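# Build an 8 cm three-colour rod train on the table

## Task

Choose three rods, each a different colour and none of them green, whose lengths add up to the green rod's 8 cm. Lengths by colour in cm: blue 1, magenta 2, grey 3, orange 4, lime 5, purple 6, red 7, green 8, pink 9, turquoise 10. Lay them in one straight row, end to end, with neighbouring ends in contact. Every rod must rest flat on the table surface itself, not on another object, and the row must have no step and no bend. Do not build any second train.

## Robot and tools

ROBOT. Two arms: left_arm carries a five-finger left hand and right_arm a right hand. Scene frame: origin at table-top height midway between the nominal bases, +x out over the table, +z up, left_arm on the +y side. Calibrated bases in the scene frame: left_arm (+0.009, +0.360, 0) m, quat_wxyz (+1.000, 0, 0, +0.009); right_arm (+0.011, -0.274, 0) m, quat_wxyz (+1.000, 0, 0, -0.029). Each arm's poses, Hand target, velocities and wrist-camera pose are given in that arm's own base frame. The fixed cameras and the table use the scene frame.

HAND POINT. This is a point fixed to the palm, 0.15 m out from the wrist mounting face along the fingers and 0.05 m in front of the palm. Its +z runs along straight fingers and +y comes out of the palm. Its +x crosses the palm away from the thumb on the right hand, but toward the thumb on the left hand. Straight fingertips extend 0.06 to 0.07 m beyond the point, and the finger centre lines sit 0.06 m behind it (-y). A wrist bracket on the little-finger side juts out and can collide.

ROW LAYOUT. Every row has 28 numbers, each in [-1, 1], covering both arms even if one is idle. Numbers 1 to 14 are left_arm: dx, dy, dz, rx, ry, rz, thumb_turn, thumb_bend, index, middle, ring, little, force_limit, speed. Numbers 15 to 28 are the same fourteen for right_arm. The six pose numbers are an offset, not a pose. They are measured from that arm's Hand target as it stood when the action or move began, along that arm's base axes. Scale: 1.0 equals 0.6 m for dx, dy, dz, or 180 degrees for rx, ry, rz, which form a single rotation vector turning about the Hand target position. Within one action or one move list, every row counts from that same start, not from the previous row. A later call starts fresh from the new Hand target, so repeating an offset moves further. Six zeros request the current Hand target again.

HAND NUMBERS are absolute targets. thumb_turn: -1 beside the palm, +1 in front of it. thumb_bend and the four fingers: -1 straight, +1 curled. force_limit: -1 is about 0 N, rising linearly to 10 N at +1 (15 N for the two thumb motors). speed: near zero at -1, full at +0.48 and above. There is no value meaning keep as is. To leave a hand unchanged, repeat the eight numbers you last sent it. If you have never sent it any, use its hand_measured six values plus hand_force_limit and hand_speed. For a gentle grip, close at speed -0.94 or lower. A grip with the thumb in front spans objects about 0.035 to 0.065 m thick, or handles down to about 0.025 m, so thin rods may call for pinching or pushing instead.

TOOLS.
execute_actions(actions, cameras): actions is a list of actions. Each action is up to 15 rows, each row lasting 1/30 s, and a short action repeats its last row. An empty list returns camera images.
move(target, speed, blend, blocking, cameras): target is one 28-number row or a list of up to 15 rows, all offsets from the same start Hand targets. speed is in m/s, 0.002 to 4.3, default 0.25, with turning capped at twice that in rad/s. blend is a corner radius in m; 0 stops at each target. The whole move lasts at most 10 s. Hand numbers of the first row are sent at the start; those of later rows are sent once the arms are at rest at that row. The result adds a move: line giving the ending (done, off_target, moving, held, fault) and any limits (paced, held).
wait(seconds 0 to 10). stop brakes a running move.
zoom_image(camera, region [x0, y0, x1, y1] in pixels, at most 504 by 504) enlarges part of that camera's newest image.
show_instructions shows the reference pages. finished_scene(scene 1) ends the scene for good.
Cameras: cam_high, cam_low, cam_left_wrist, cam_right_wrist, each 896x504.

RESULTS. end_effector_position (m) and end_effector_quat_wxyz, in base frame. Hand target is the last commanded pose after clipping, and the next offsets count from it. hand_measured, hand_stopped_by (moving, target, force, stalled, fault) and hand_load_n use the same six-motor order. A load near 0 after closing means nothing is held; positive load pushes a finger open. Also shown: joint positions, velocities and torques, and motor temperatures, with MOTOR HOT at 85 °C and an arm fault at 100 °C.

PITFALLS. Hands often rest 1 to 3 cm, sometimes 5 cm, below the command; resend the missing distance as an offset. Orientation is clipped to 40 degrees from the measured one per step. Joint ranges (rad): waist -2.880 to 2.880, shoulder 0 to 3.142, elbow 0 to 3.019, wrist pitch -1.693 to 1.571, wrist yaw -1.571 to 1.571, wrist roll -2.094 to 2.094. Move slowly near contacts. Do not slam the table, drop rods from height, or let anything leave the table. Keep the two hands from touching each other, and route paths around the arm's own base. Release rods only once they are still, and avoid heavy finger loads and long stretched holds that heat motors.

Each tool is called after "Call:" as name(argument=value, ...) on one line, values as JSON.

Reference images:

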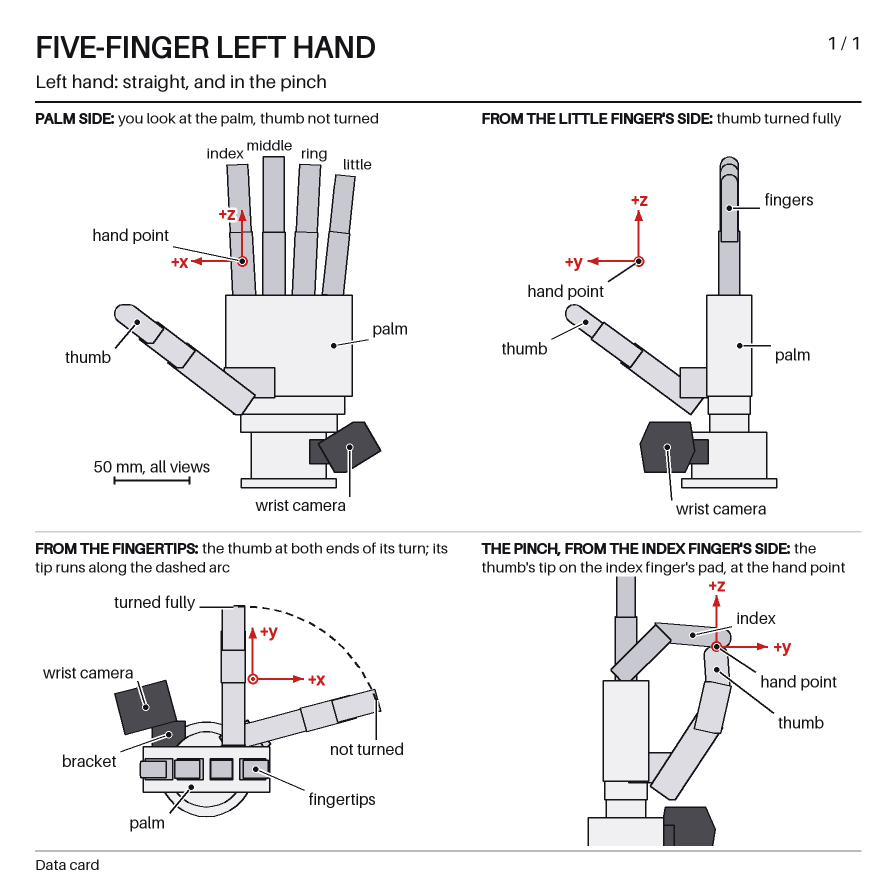

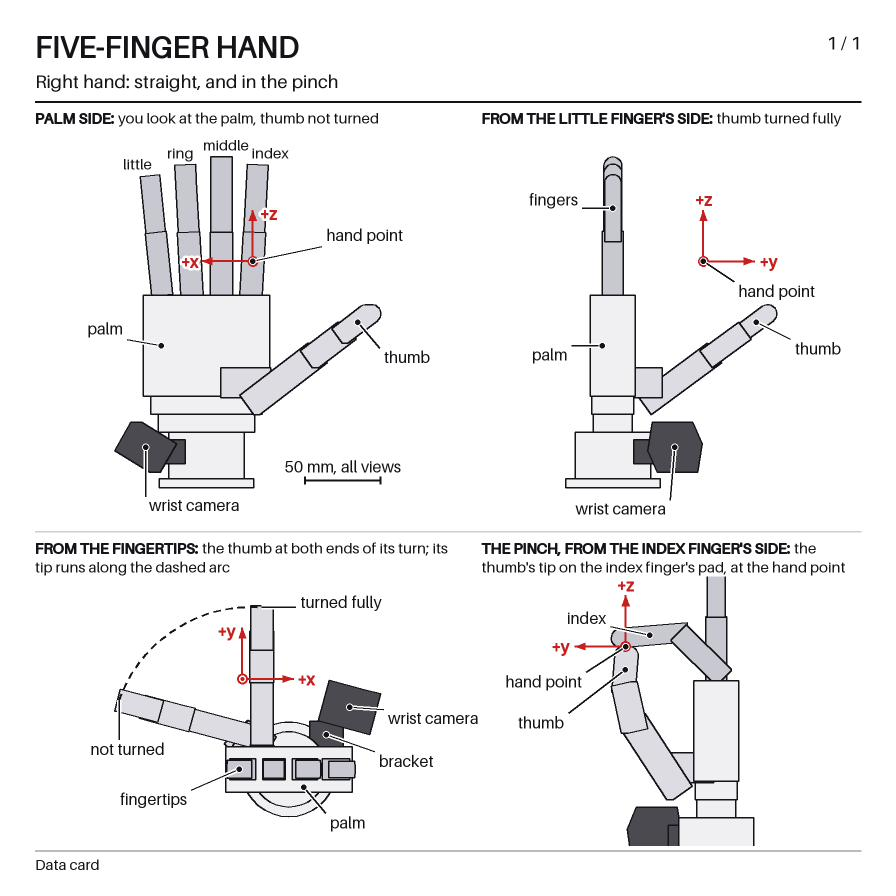

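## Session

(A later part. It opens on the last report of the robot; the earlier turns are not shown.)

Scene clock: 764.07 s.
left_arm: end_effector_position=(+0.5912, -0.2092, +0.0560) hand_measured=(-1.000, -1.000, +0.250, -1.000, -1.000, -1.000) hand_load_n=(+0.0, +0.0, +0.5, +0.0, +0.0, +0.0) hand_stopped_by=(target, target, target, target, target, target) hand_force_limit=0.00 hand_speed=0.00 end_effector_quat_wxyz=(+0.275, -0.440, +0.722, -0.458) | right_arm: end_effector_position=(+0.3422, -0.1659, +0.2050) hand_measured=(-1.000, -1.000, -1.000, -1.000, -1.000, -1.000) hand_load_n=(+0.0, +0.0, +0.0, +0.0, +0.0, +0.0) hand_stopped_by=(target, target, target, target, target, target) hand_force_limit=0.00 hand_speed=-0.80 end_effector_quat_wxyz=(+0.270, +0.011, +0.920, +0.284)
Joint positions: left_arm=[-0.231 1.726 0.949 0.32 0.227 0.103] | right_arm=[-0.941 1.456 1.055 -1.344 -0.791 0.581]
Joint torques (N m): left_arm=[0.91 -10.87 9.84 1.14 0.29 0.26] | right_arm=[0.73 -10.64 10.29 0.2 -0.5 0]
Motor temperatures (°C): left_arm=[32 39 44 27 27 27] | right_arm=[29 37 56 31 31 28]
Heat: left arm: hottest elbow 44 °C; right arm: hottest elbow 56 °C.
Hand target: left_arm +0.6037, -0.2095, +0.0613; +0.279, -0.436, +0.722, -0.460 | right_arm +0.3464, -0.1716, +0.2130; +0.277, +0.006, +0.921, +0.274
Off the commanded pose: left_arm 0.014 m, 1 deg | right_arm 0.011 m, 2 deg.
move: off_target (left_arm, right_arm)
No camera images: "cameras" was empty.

Call:
move(target=[[0.0, 0.0, -0.0585, 0, 0, 0, -1, -1, 0.25, -1, -1, -1, 0.0, 0.0, 0,0,0,0,0,0, -1,-1,-1,-1,-1,-1,0.0,-0.8]], speed=0.06, cameras=["cam_left_wrist"])

Call:
zoom_image(camera="cam_left_wrist", region=[250, 70, 520, 300])

Scene clock: 766.97 s.
left_arm: end_effector_position=(+0.5947, -0.2100, +0.0230) hand_measured=(-1.000, -1.000, +0.250, -1.000, -1.000, -1.000) hand_load_n=(+0.0, +0.0, -0.5, +0.0, +0.0, +0.0) hand_stopped_by=(target, target, target, target, target, target) hand_force_limit=0.00 hand_speed=0.00 end_effector_quat_wxyz=(+0.271, -0.442, +0.725, -0.454) | right_arm: end_effector_position=(+0.3422, -0.1659, +0.2050) hand_measured=(-1.000, -1.000, -1.000, -1.000, -1.000, -1.000) hand_load_n=(+0.0, +0.0, +0.0, +0.0, +0.0, +0.0) hand_stopped_by=(target, target, target, target, target, target) hand_force_limit=0.00 hand_speed=-0.80 end_effector_quat_wxyz=(+0.270, +0.011, +0.920, +0.284)
Joint positions: left_arm=[-0.231 1.801 0.949 0.381 0.227 0.104] | right_arm=[-0.941 1.456 1.055 -1.344 -0.791 0.581]
Joint torques (N m): left_arm=[0.79 -11.28 7.64 2.36 0.29 0.23] | right_arm=[0.67 -10.64 10.3 0.21 -0.5 0.01]
Motor temperatures (°C): left_arm=[32 39 44 27 27 27] | right_arm=[29 37 56 31 31 28]
Heat: left arm: hottest elbow 44 °C; right arm: hottest elbow 56 °C.
Hand target: left_arm +0.6037, -0.2095, +0.0264; +0.279, -0.436, +0.722, -0.460 | right_arm +0.3464, -0.1716, +0.2130; +0.277, +0.006, +0.921, +0.274
Off the commanded pose: left_arm 0.010 m, 1 deg | right_arm 0.011 m, 2 deg.
move: off_target (right_arm)
camera_calibration:
cam_left_wrist: T_world_to_cam=[[0.271834, -0.356522, 0.893867, -0.264094], [-0.878546, -0.471029, 0.079303, 0.416795], [0.392764, -0.80686, -0.441263, -0.278874], [0, 0, 0, 1]] pos_world=[0.547495, -0.122846, 0.0799555]
Images, in order (width x height): cam_left_wrist 896x504.

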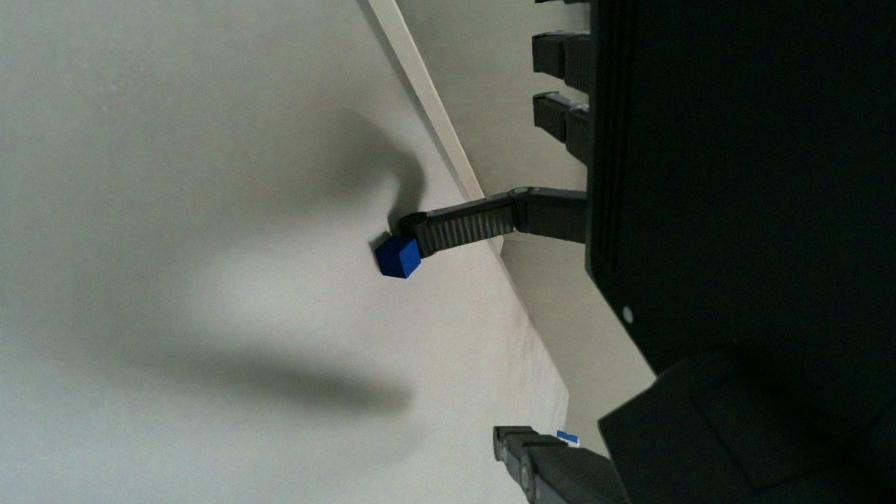

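Scaled by 1.867 from the camera's 896x504 image, which has a finer 1280x720 frame.

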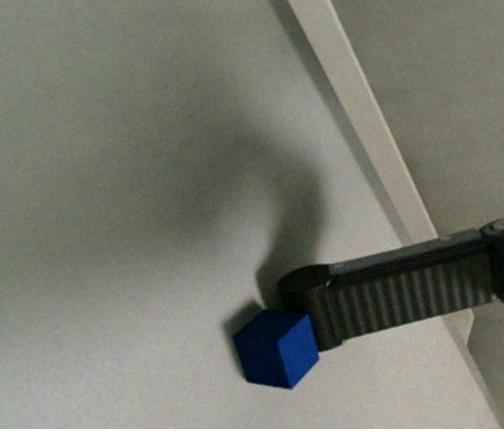

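Call:
move(target=[[-0.1128, 0.0608, 0.002, 0, 0, 0, -1, -1, 0.25, -1, -1, -1, 0.0, 0.0, 0,0,0,0,0,0, -1,-1,-1,-1,-1,-1,0.0,-0.8]], speed=0.05, cameras=["cam_left_wrist"])

Call:
zoom_image(camera="cam_left_wrist", region=[200, 150, 500, 400])

Scene clock: 774.70 s.
left_arm: end_effector_position=(+0.5319, -0.1772, +0.0211) hand_measured=(-1.000, -1.000, +0.250, -1.000, -1.000, -1.000) hand_load_n=(+0.0, +0.0, +0.0, +0.0, +0.0, +0.0) hand_stopped_by=(target, target, target, target, target, target) hand_force_limit=0.00 hand_speed=0.00 end_effector_quat_wxyz=(+0.268, -0.442, +0.725, -0.455) | right_arm: end_effector_position=(+0.3422, -0.1659, +0.2050) hand_measured=(-1.000, -1.000, -1.000, -1.000, -1.000, -1.000) hand_load_n=(+0.0, +0.0, +0.5, +0.0, +0.0, +0.0) hand_stopped_by=(target, target, target, target, target, target) hand_force_limit=0.00 hand_speed=-0.80 end_effector_quat_wxyz=(+0.270, +0.011, +0.920, +0.284)
Joint positions: left_arm=[-0.188 1.675 0.749 0.45 0.27 0.124] | right_arm=[-0.941 1.456 1.055 -1.344 -0.791 0.581]
Joint torques (N m): left_arm=[1.2 -10.46 6.02 2.24 0.28 0.26] | right_arm=[0.73 -10.64 10.3 0.2 -0.5 0.01]
Motor temperatures (°C): left_arm=[32 40 43 27 27 27] | right_arm=[29 37 56 31 31 28]
Heat: left arm: hottest elbow 43 °C; right arm: hottest elbow 56 °C.
Hand target: left_arm +0.5362, -0.1730, +0.0277; +0.279, -0.436, +0.722, -0.460 | right_arm +0.3464, -0.1716, +0.2130; +0.277, +0.006, +0.921, +0.274
Off the commanded pose: left_arm 0.009 m, 2 deg | right_arm 0.011 m, 2 deg.
move: off_target (right_arm)
camera_calibration:
cam_left_wrist: T_world_to_cam=[[0.272002, -0.355417, 0.894256, -0.233428], [-0.880263, -0.467346, 0.0820017, 0.378742], [0.388782, -0.809486, -0.439979, -0.22691], [0, 0, 0, 1]] pos_world=[0.485104, -0.089641, 0.0778517]
Images, in order (width x height): cam_left_wrist 896x504.

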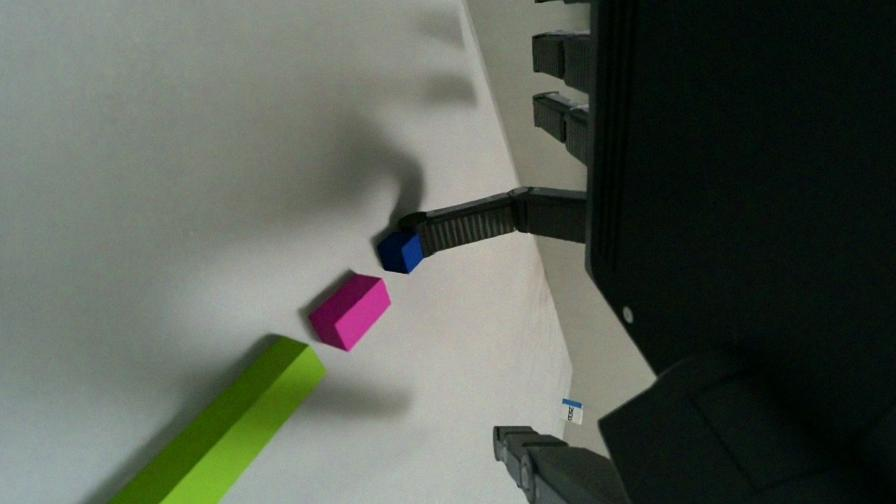

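Scaled by 1.680 from the camera's 896x504 image, which has a finer 1280x720 frame.

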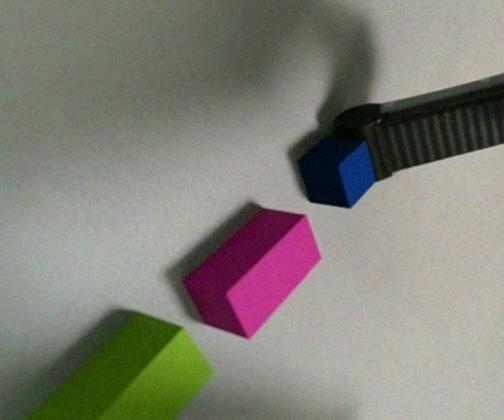

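Call:
move(target=[[-0.0337, 0.0183, 0.0, 0, 0, 0, -1, -1, 0.25, -1, -1, -1, 0.0, 0.0, 0,0,0,0,0,0, -1,-1,-1,-1,-1,-1,0.0,-0.8]], speed=0.03, cameras=["cam_left_wrist"])

Call:
zoom_image(camera="cam_left_wrist", region=[200, 150, 500, 400])

Scene clock: 788.77 s.
left_arm: end_effector_position=(+0.5117, -0.1660, +0.0205) hand_measured=(-1.000, -1.000, +0.250, -1.000, -1.000, -1.000) hand_load_n=(-0.5, +0.0, +0.0, +0.0, -0.5, +0.0) hand_stopped_by=(target, target, target, target, target, target) hand_force_limit=0.00 hand_speed=0.00 end_effector_quat_wxyz=(+0.268, -0.442, +0.726, -0.454) | right_arm: end_effector_position=(+0.3422, -0.1659, +0.2050) hand_measured=(-1.000, -1.000, -1.000, -1.000, -1.000, -1.000) hand_load_n=(+0.0, +0.0, +0.0, +0.0, +0.0, +0.0) hand_stopped_by=(target, target, target, target, target, target) hand_force_limit=0.00 hand_speed=-0.80 end_effector_quat_wxyz=(+0.270, +0.011, +0.920, +0.284)
Joint positions: left_arm=[-0.17 1.633 0.687 0.465 0.287 0.132] | right_arm=[-0.941 1.456 1.055 -1.344 -0.791 0.581]
Joint torques (N m): left_arm=[1.32 -9.99 5.85 2.29 0.29 0.25] | right_arm=[0.79 -10.64 10.29 0.21 -0.5 0.01]
Motor temperatures (°C): left_arm=[32 40 42 27 27 27] | right_arm=[29 37 56 30 31 28]
Heat: left arm: hottest elbow 42 °C; right arm: hottest elbow 56 °C.
Hand target: left_arm +0.5158, -0.1620, +0.0274; +0.279, -0.436, +0.722, -0.460 | right_arm +0.3464, -0.1716, +0.2130; +0.277, +0.006, +0.921, +0.274
Off the commanded pose: left_arm 0.009 m, 2 deg | right_arm 0.011 m, 2 deg.
move: off_target (right_arm)
camera_calibration:
cam_left_wrist: T_world_to_cam=[[0.273331, -0.35545, 0.893837, -0.224221], [-0.880155, -0.467318, 0.0833101, 0.366032], [0.388094, -0.809487, -0.440584, -0.20988], [0, 0, 0, 1]] pos_world=[0.464905, -0.078541, 0.0774529]
Images, in order (width x height): cam_left_wrist 896x504.

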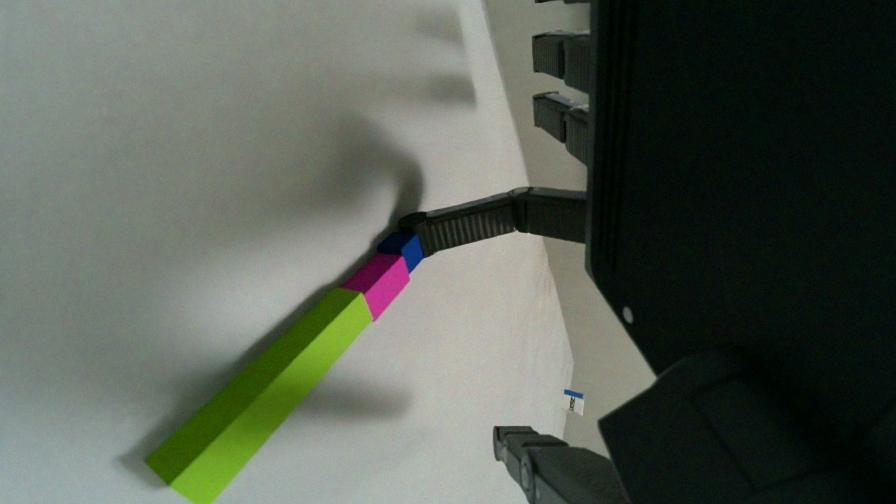

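Scaled by 1.680 from the camera's 896x504 image, which has a finer 1280x720 frame.

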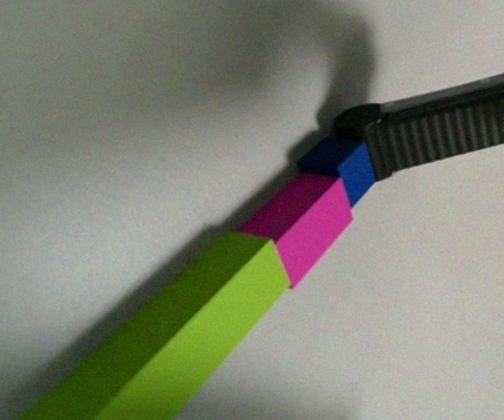

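Call:
zoom_image(camera="cam_left_wrist", region=[310, 220, 440, 340])

Scaled by 3.877 from the camera's 896x504 image, which has a finer 1280x720 frame.

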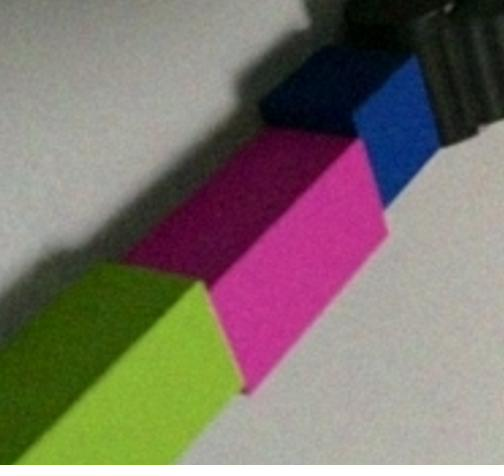

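Call:
move(target=[[0.004, -0.002, 0.1, 0, 0, 0, -1, -1, 0.25, -1, -1, -1, 0.0, 0.0, 0,0,0,0,0,0, -1,-1,-1,-1,-1,-1,0.0,-0.8],[-0.07, 0.08, 0.23, 0.3869, -0.3055, -0.1333, -1, -1, 0.25, -1, -1, -1, 0.0, 0.0, 0,0,0,0,0,0, -1,-1,-1,-1,-1,-1,0.0,-0.8],[-0.07, 0.08, 0.23, 0.3869, -0.3055, -0.1333, 1, -1, -1, -1, -1, -1, 0.0, 0.0, 0,0,0,0,0,0, -1,-1,-1,-1,-1,-1,0.0,-0.8]], speed=[0.08, 0.2, 0.2], cameras=["all"])

Scene clock: 824.90 s.
left_arm: end_effector_position=(+0.4718, -0.1175, +0.1564) hand_measured=(+1.000, -1.000, -1.000, -1.000, -1.000, -1.000) hand_load_n=(+0.0, +0.0, +0.0, +0.0, -0.5, +0.0) hand_stopped_by=(target, target, target, target, target, target) hand_force_limit=0.00 hand_speed=0.00 end_effector_quat_wxyz=(+0.644, +0.182, +0.723, -0.169) | right_arm: end_effector_position=(+0.3422, -0.1659, +0.2050) hand_measured=(-1.000, -1.000, -1.000, -1.000, -1.000, -1.000) hand_load_n=(+0.0, +0.0, +0.0, +0.0, +0.0, +0.0) hand_stopped_by=(target, target, target, target, target, target) hand_force_limit=0.00 hand_speed=-0.80 end_effector_quat_wxyz=(+0.270, +0.011, +0.920, +0.284)
Joint positions: left_arm=[-0.275 1.258 0.381 0.761 0.227 1.587] | right_arm=[-0.941 1.456 1.055 -1.344 -0.791 0.581]
Joint torques (N m): left_arm=[1.14 -4.95 6.5 2.41 0.21 0.27] | right_arm=[0.67 -10.52 10.3 0.21 -0.5 0.01]
Motor temperatures (°C): left_arm=[32 40 41 28 27 27] | right_arm=[29 37 56 30 31 28]
Heat: left arm: hottest elbow 41 °C; right arm: hottest elbow 56 °C.
Hand target: left_arm +0.4738, -0.1141, +0.1654; +0.655, +0.182, +0.714, -0.166 | right_arm +0.3464, -0.1716, +0.2130; +0.277, +0.006, +0.921, +0.274
Off the commanded pose: left_arm 0.010 m, 2 deg | right_arm 0.011 m, 2 deg.
move: off_target (right_arm)
camera_calibration:
cam_left_wrist: T_world_to_cam=[[-0.518411, -0.835124, -0.183896, 0.168326], [-0.462714, 0.454798, -0.760956, 0.385723], [0.719128, -0.309397, -0.622196, -0.164339], [0, 0, 0, 1]] pos_world=[0.383922, -0.0856986, 0.222221]

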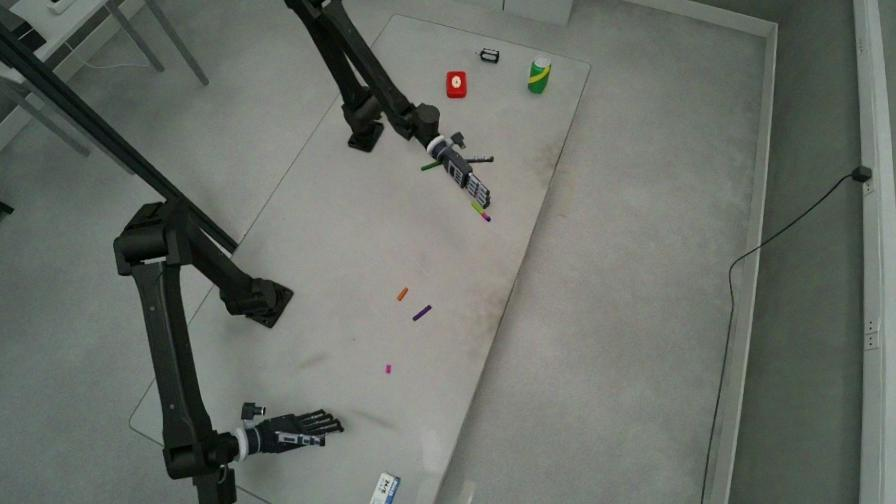

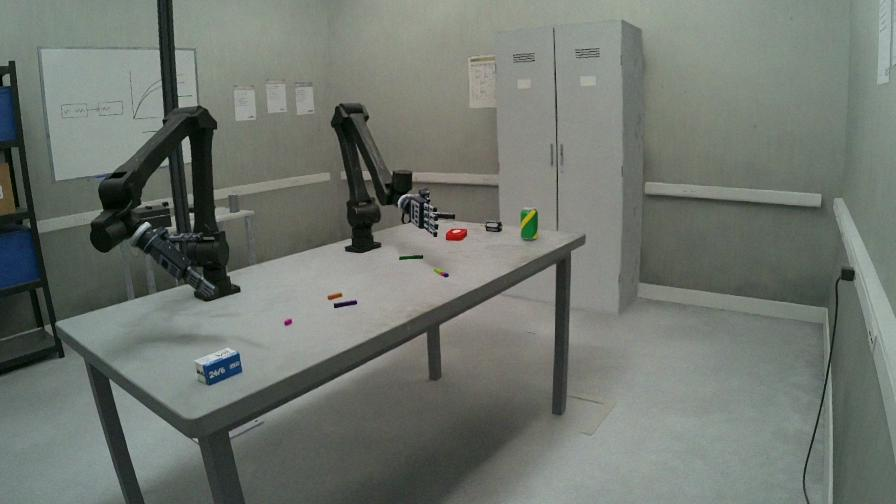

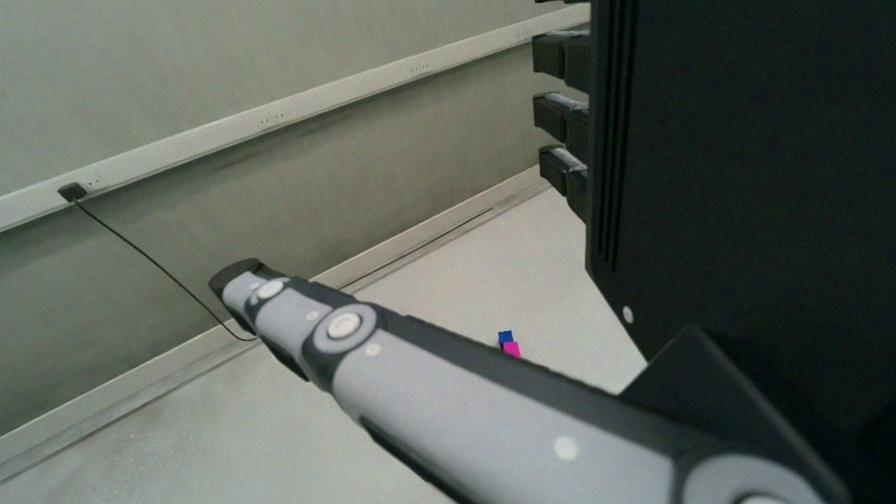

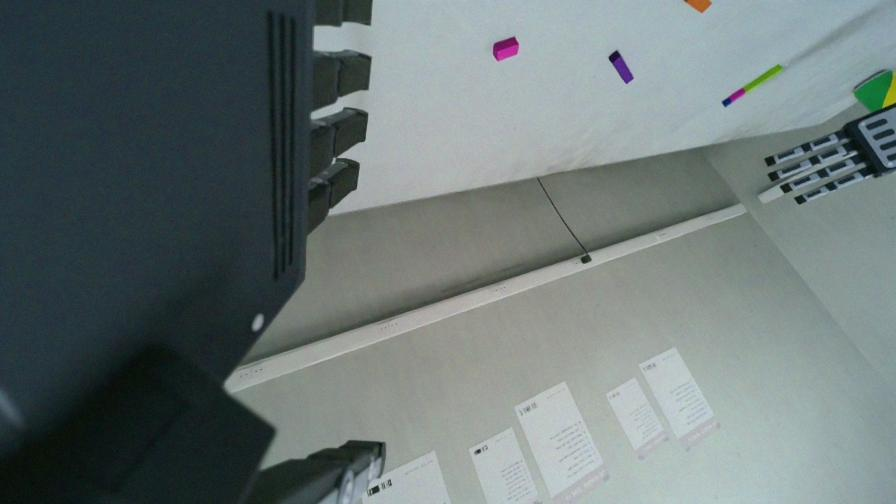

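Call:
execute_actions(actions=[], cameras=["cam_high", "cam_low", "cam_left_wrist"])

Scene clock: 834.13 s.
left_arm: end_effector_position=(+0.4718, -0.1175, +0.1564) hand_measured=(+1.000, -1.000, -1.000, -1.000, -1.000, -1.000) hand_load_n=(+0.5, +0.0, +0.0, +0.0, +0.0, +0.0) hand_stopped_by=(target, target, target, target, target, target) hand_force_limit=0.00 hand_speed=0.00 end_effector_quat_wxyz=(+0.644, +0.182, +0.723, -0.169) | right_arm: end_effector_position=(+0.3422, -0.1659, +0.2050) hand_measured=(-1.000, -1.000, -1.000, -1.000, -1.000, -1.000) hand_load_n=(+0.0, -0.5, +0.0, +0.0, +0.0, +0.0) hand_stopped_by=(target, target, target, target, target, target) hand_force_limit=0.00 hand_speed=-0.80 end_effector_quat_wxyz=(+0.270, +0.011, +0.920, +0.284)
Joint positions: left_arm=[-0.275 1.258 0.381 0.761 0.227 1.587] | right_arm=[-0.941 1.456 1.055 -1.344 -0.791 0.581]
Joint velocities: within noise
Joint torques (N m): left_arm=[1.32 -4.89 6.5 2.51 0.21 0.27] | right_arm=[0.79 -10.64 10.33 0.24 -0.51 0.01]
Motor temperatures (°C): left_arm=[31 39 41 28 27 27] | right_arm=[29 37 57 30 31 28]
Heat: left arm: hottest elbow 41 °C; right arm: hottest elbow 57 °C.
Hand target: left_arm +0.4738, -0.1141, +0.1654; +0.655, +0.182, +0.714, -0.166 | right_arm +0.3464, -0.1716, +0.2130; +0.277, +0.006, +0.921, +0.274
Off the commanded pose: left_arm 0.010 m, 2 deg | right_arm 0.011 m, 2 deg.
camera_calibration:
cam_left_wrist: T_world_to_cam=[[-0.518411, -0.835124, -0.183896, 0.168326], [-0.462714, 0.454798, -0.760956, 0.385723], [0.719128, -0.309397, -0.622196, -0.164339], [0, 0, 0, 1]] pos_world=[0.383922, -0.0856986, 0.222221]
Images, in order (width x height): cam_high 896x504, cam_low 896x504, cam_left_wrist 896x504.

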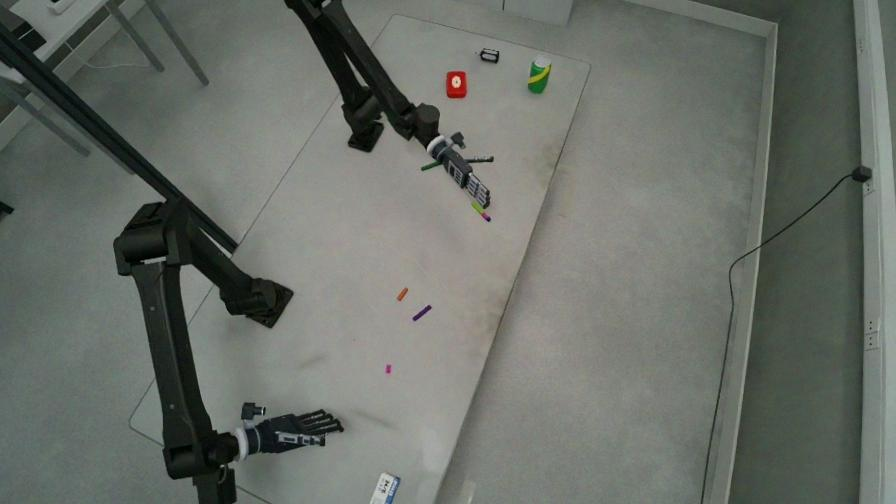

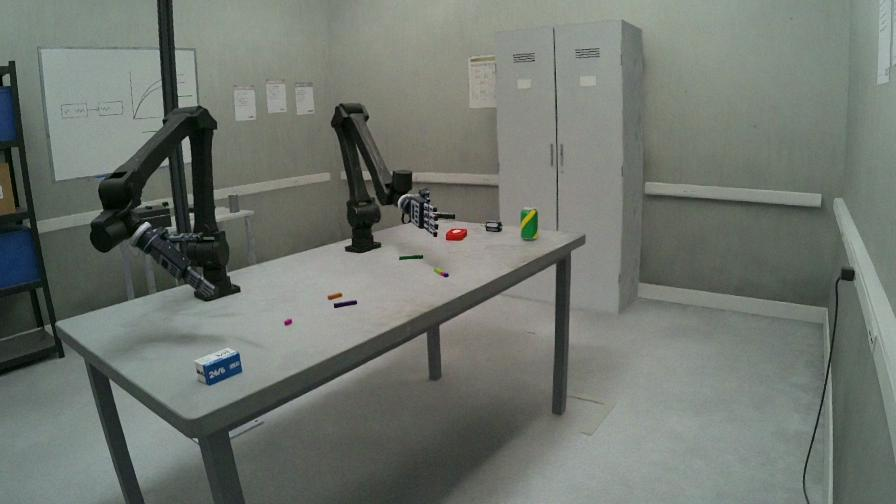

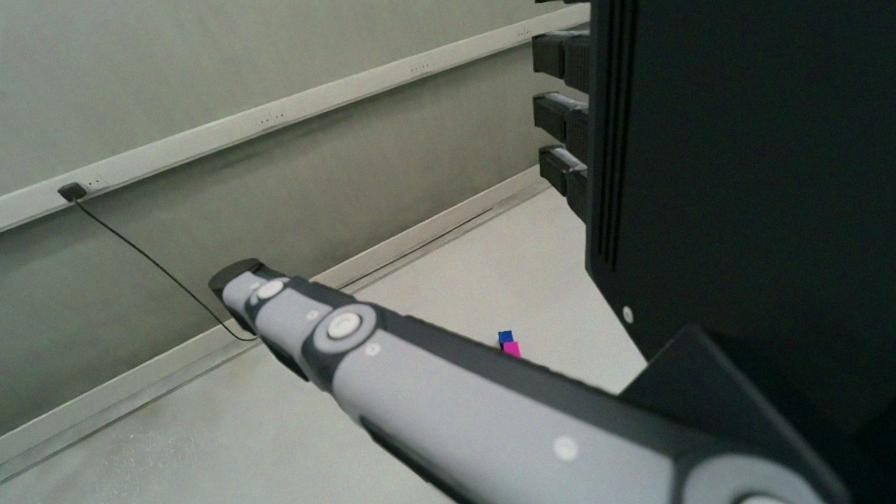

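Call:
zoom_image(camera="cam_left_wrist", region=[460, 300, 580, 380])

Call:
zoom_image(camera="cam_high", region=[455, 180, 515, 240])

Scaled by 4.200 from the camera's 896x504 image, which has a finer 1280x720 frame.

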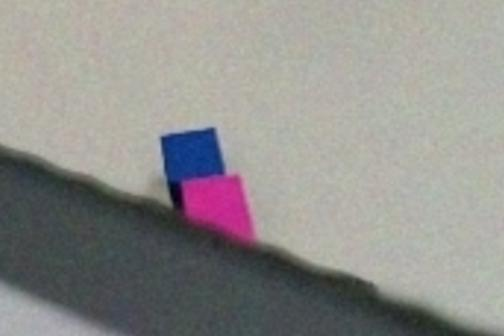

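Scaled by 8.400 from the camera's 896x504 image, which has a finer 1280x720 frame.

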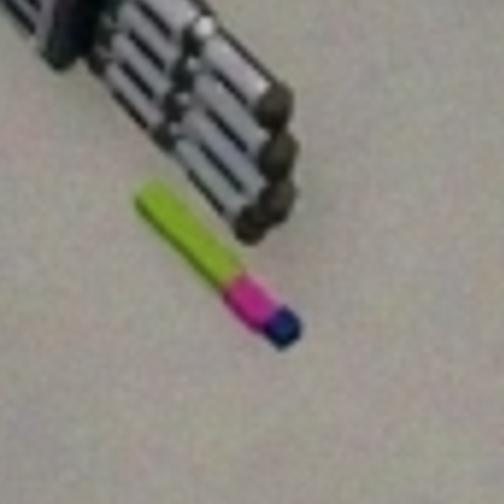

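Call:
move(target=[-0.0103,0.0178,-0.159,0,0,0,1,-1,-1,-1,-1,-1,0.0,0.0,0,0,0,0,0,0,-1,-1,-1,-1,-1,-1,0.0,-0.8], speed=0.1, cameras=["cam_left_wrist", "cam_low", "cam_high"])

Scene clock: 846.07 s.
left_arm: end_effector_position=(+0.4661, -0.1067, +0.0656) hand_measured=(+1.000, -1.000, -1.000, -1.000, -1.000, -1.000) hand_load_n=(+0.5, +0.0, -0.5, +0.0, -0.5, +0.0) hand_stopped_by=(target, target, target, target, target, target) hand_force_limit=0.00 hand_speed=0.00 end_effector_quat_wxyz=(+0.648, +0.181, +0.720, -0.170) | right_arm: end_effector_position=(+0.3422, -0.1659, +0.2050) hand_measured=(-1.000, -1.000, -1.000, -1.000, -1.000, -1.000) hand_load_n=(+0.0, +0.0, +0.0, +0.0, +0.0, +0.0) hand_stopped_by=(target, target, target, target, target, target) hand_force_limit=0.00 hand_speed=-0.80 end_effector_quat_wxyz=(+0.270, +0.011, +0.920, +0.284)
Joint positions: left_arm=[-0.243 1.681 0.306 1.269 0.258 1.587] | right_arm=[-0.941 1.456 1.055 -1.344 -0.791 0.581]
Joint torques (N m): left_arm=[1.26 -6.3 3.04 2.54 0.23 0.27] | right_arm=[0.67 -10.58 10.28 0.21 -0.51 0]
Motor temperatures (°C): left_arm=[31 39 41 28 27 27] | right_arm=[29 37 57 30 31 28]
Heat: left arm: hottest elbow 41 °C; right arm: hottest elbow 57 °C.
Hand target: left_arm +0.4676, -0.1034, +0.0701; +0.655, +0.182, +0.714, -0.166 | right_arm +0.3464, -0.1716, +0.2130; +0.277, +0.006, +0.921, +0.274
Off the commanded pose: left_arm 0.006 m, 1 deg | right_arm 0.011 m, 2 deg.
move: off_target (right_arm)
camera_calibration:
cam_left_wrist: T_world_to_cam=[[-0.516032, -0.836507, -0.1843, 0.156294], [-0.456401, 0.450589, -0.767247, 0.306124], [0.724851, -0.31181, -0.614301, -0.216787], [0, 0, 0, 1]] pos_world=[0.377506, -0.0747913, 0.130505]
Images, in order (width x height): cam_high 896x504, cam_low 896x504, cam_left_wrist 896x504.

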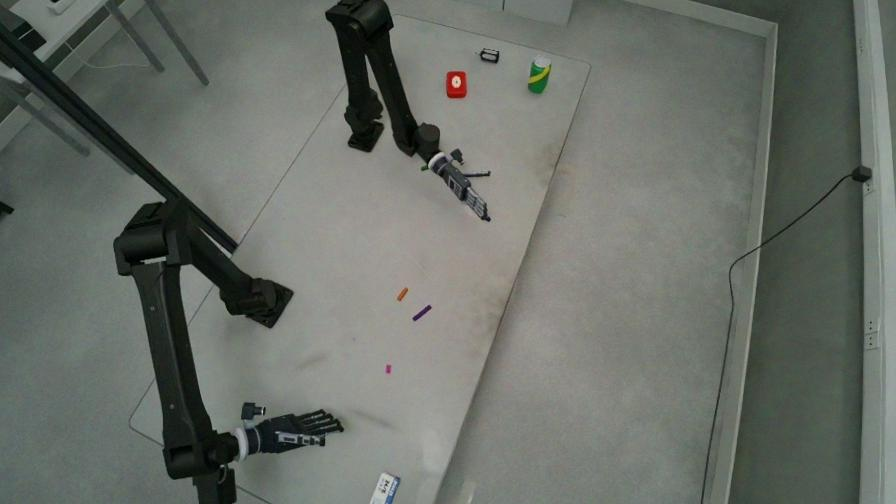

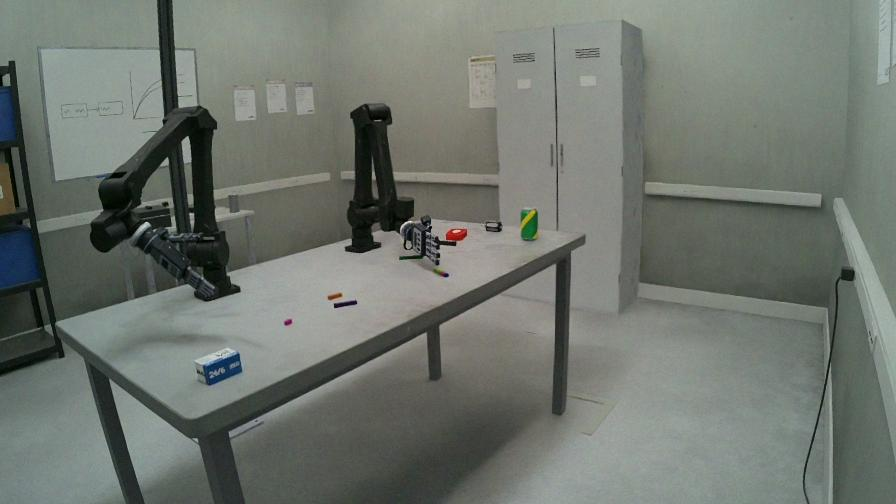

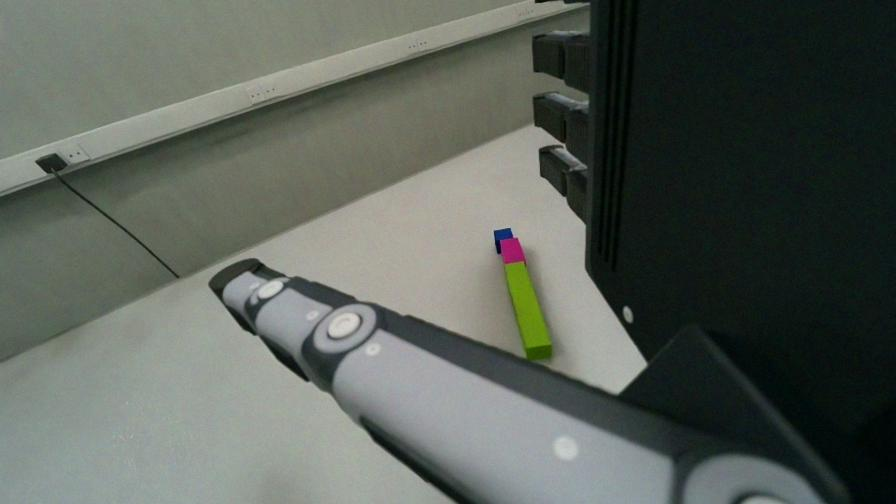

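Call:
zoom_image(camera="cam_left_wrist", region=[440, 210, 620, 370])

Scaled by 2.800 from the camera's 896x504 image, which has a finer 1280x720 frame.

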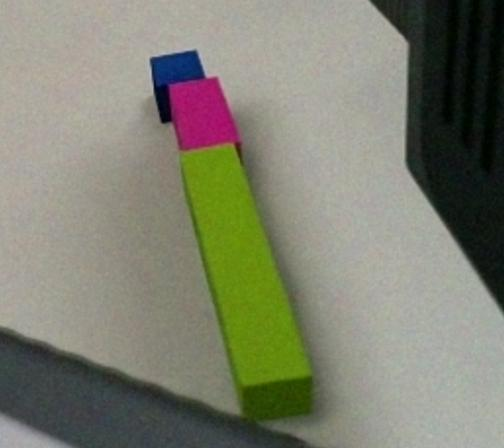

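Call:
move(target=[0,0,-0.0333,-0.0091,-0.0165,0,1,-1,-1,-1,-1,-1,0.0,0.0,0,0,0,0,0,0,-1,-1,-1,-1,-1,-1,0.0,-0.8], speed=0.08, cameras=["cam_left_wrist"])

Scene clock: 878.70 s.
left_arm: end_effector_position=(+0.4646, -0.1060, +0.0461) hand_measured=(+1.000, -1.000, -1.000, -1.000, -1.000, -1.000) hand_load_n=(+0.5, +0.0, +0.0, +0.0, +0.0, +0.5) hand_stopped_by=(target, target, target, target, target, target) hand_force_limit=0.00 hand_speed=0.00 end_effector_quat_wxyz=(+0.669, +0.181, +0.700, -0.170) | right_arm: end_effector_position=(+0.3422, -0.1659, +0.2050) hand_measured=(-1.000, -1.000, -1.000, -1.000, -1.000, -1.000) hand_load_n=(+0.0, +0.0, +0.0, +0.0, +0.0, +0.0) hand_stopped_by=(target, target, target, target, target, target) hand_force_limit=0.00 hand_speed=-0.80 end_effector_quat_wxyz=(+0.270, +0.011, +0.920, +0.284)
Joint positions: left_arm=[-0.241 1.876 0.306 1.522 0.261 1.587] | right_arm=[-0.941 1.456 1.055 -1.344 -0.791 0.581]
Joint torques (N m): left_arm=[1.08 -6.89 1.92 2.54 0.2 0.11] | right_arm=[0.67 -10.52 10.29 0.23 -0.5 0.01]
Motor temperatures (°C): left_arm=[31 39 39 28 27 27] | right_arm=[29 37 57 30 31 28]
Heat: left arm: hottest shoulder 39 °C; right arm: hottest elbow 57 °C.
Hand target: left_arm +0.4676, -0.1033, +0.0500; +0.676, +0.177, +0.694, -0.171 | right_arm +0.3464, -0.1716, +0.2130; +0.277, +0.006, +0.921, +0.274
Off the commanded pose: left_arm 0.006 m, 1 deg | right_arm 0.011 m, 2 deg.
move: off_target (right_arm)
camera_calibration:
cam_left_wrist: T_world_to_cam=[[-0.506102, -0.838669, -0.201236, 0.148619], [-0.411603, 0.439902, -0.798166, 0.269685], [0.757921, -0.321124, -0.567834, -0.245928], [0, 0, 0, 1]] pos_world=[0.372614, -0.072966, 0.105515]
Images, in order (width x height): cam_left_wrist 896x504.

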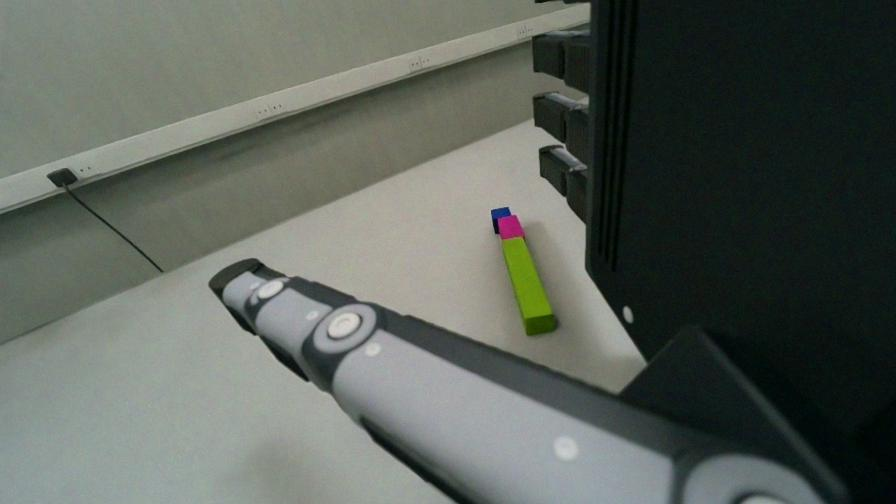

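Call:
zoom_image(camera="cam_left_wrist", region=[470, 195, 590, 345])

Call:
move(target=[0,0,-0.0183,0,0,0,1,-1,-1,-1,-1,-1,0.0,0.0,0,0,0,0,0,0,-1,-1,-1,-1,-1,-1,0.0,-0.8], speed=0.05, cameras=["cam_left_wrist"])

Scaled by 3.360 from the camera's 896x504 image, which has a finer 1280x720 frame.

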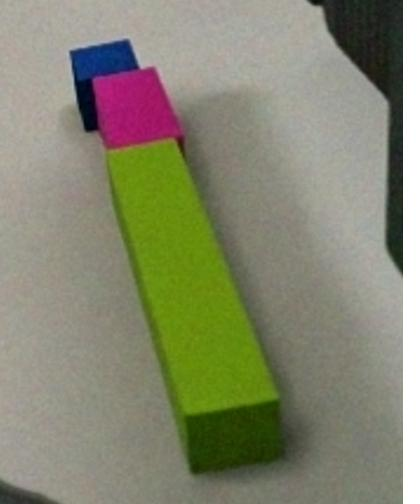

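Scene clock: 881.57 s.
left_arm: end_effector_position=(+0.4624, -0.1054, +0.0360) hand_measured=(+1.000, -1.000, -1.000, -1.000, -1.000, -1.000) hand_load_n=(+0.0, +0.0, +0.0, +0.0, +0.0, +0.0) hand_stopped_by=(target, target, target, target, target, target) hand_force_limit=0.00 hand_speed=0.00 end_effector_quat_wxyz=(+0.666, +0.181, +0.704, -0.170) | right_arm: end_effector_position=(+0.3422, -0.1659, +0.2050) hand_measured=(-1.000, -1.000, -1.000, -1.000, -1.000, -1.000) hand_load_n=(+0.0, +0.0, +0.0, +0.0, +0.0, +0.0) hand_stopped_by=(target, target, target, target, target, target) hand_force_limit=0.00 hand_speed=-0.80 end_effector_quat_wxyz=(+0.270, +0.011, +0.920, +0.284)
Joint positions: left_arm=[-0.241 1.918 0.306 1.554 0.261 1.587] | right_arm=[-0.941 1.456 1.055 -1.344 -0.791 0.581]
Joint torques (N m): left_arm=[1.14 -6.24 2.22 2.58 0.22 0.11] | right_arm=[0.62 -10.52 10.28 0.18 -0.51 0.01]
Motor temperatures (°C): left_arm=[31 39 39 28 27 27] | right_arm=[29 37 57 30 31 28]
Heat: left arm: hottest shoulder 39 °C; right arm: hottest elbow 57 °C.
Hand target: left_arm +0.4676, -0.1033, +0.0391; +0.676, +0.177, +0.694, -0.171 | right_arm +0.3464, -0.1716, +0.2130; +0.277, +0.006, +0.921, +0.274
Off the commanded pose: left_arm 0.006 m, 2 deg | right_arm 0.011 m, 2 deg.
joint sent to its limit (left arm) — joint 4 (wrist pitch), upper limit. The joint targets still meet the commanded pose.
move: off_target (right_arm)
camera_calibration:
cam_left_wrist: T_world_to_cam=[[-0.507997, -0.838212, -0.198341, 0.146708], [-0.419319, 0.441792, -0.79309, 0.263997], [0.752403, -0.319719, -0.575908, -0.246813], [0, 0, 0, 1]] pos_world=[0.370929, -0.0725699, 0.0963306]
Images, in order (width x height): cam_left_wrist 896x504.

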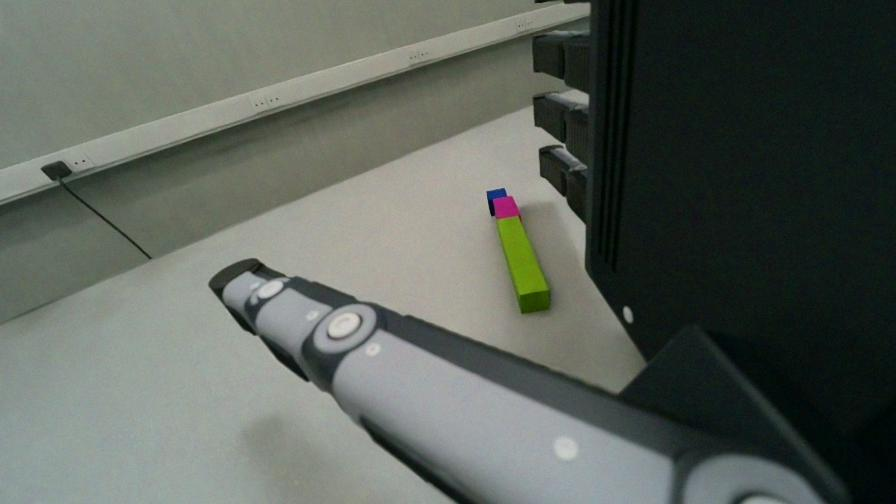

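Call:
move(target=[0.0033,0,-0.0135,0,0,0,1,-1,-1,-1,-1,-1,0.0,0.0,0,0,0,0,0,0,-1,-1,-1,-1,-1,-1,0.0,-0.8], speed=0.04, cameras=["cam_left_wrist", "cam_low"])

Call:
zoom_image(camera="cam_low", region=[390, 205, 480, 295])

Scene clock: 885.90 s.
left_arm: end_effector_position=(+0.4649, -0.1056, +0.0286) hand_measured=(+1.000, -1.000, -1.000, -1.000, -1.000, -1.000) hand_load_n=(+0.5, +0.0, +0.0, +0.0, +0.0, +0.0) hand_stopped_by=(target, target, target, target, target, target) hand_force_limit=0.00 hand_speed=0.00 end_effector_quat_wxyz=(+0.662, +0.181, +0.707, -0.170) | right_arm: end_effector_position=(+0.3422, -0.1659, +0.2050) hand_measured=(-1.000, -1.000, -1.000, -1.000, -1.000, -1.000) hand_load_n=(+0.0, +0.0, +0.0, +0.0, +0.0, +0.0) hand_stopped_by=(target, target, target, target, target, target) hand_force_limit=0.00 hand_speed=-0.80 end_effector_quat_wxyz=(+0.270, +0.011, +0.920, +0.284)
Joint positions: left_arm=[-0.239 1.94 0.317 1.554 0.263 1.587] | right_arm=[-0.941 1.456 1.055 -1.344 -0.791 0.581]
Joint torques (N m): left_arm=[1.44 -6.65 2.02 2.54 0.2 0.14] | right_arm=[0.73 -10.58 10.3 0.21 -0.5 0.01]
Motor temperatures (°C): left_arm=[31 39 38 28 27 27] | right_arm=[29 37 57 30 31 28]
Heat: left arm: hottest shoulder 39 °C; right arm: hottest elbow 57 °C.
Hand target: left_arm +0.4697, -0.1033, +0.0311; +0.676, +0.177, +0.694, -0.171 | right_arm +0.3464, -0.1716, +0.2130; +0.277, +0.006, +0.921, +0.274
Off the commanded pose: left_arm 0.006 m, 2 deg | right_arm 0.011 m, 2 deg.
joint sent to its limit (left arm) — joint 4 (wrist pitch), upper limit. The joint targets still meet the commanded pose.
move: off_target (right_arm)
camera_calibration:
cam_left_wrist: T_world_to_cam=[[-0.51019, -0.837688, -0.194896, 0.147307], [-0.428079, 0.443875, -0.787225, 0.263445], [0.745958, -0.318203, -0.585058, -0.249636], [0, 0, 0, 1]] pos_world=[0.374147, -0.0729742, 0.0900484]
Images, in order (width x height): cam_low 896x504, cam_left_wrist 896x504.

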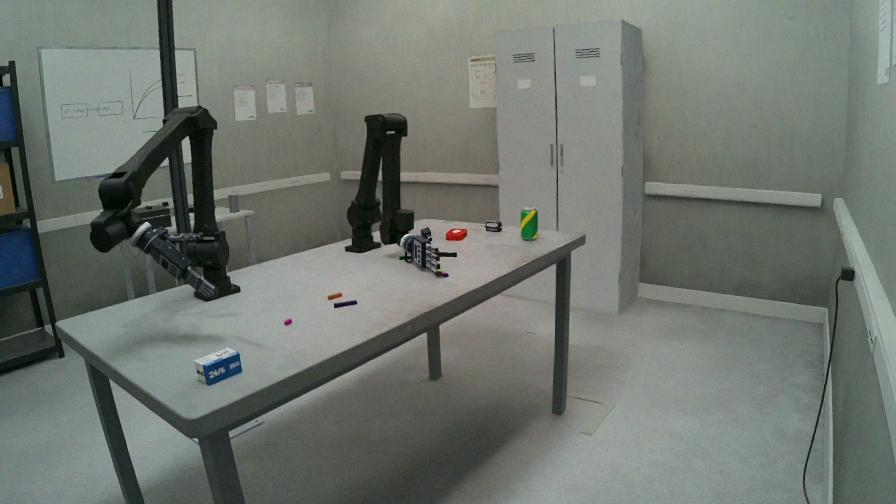

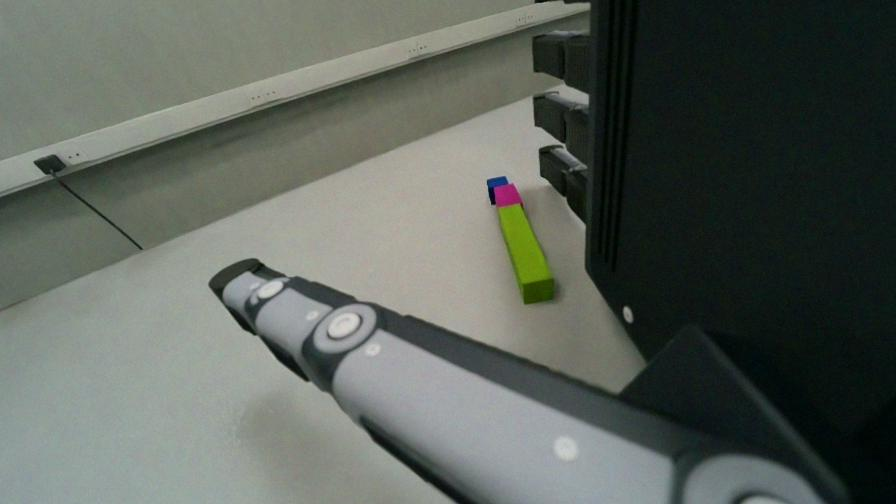

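Scaled by 5.600 from the camera's 896x504 image, which has a finer 1280x720 frame.

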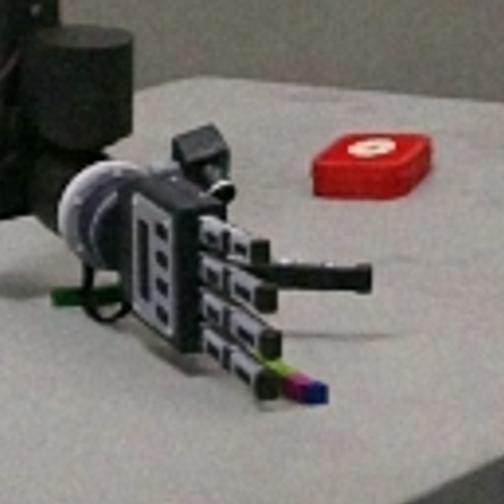

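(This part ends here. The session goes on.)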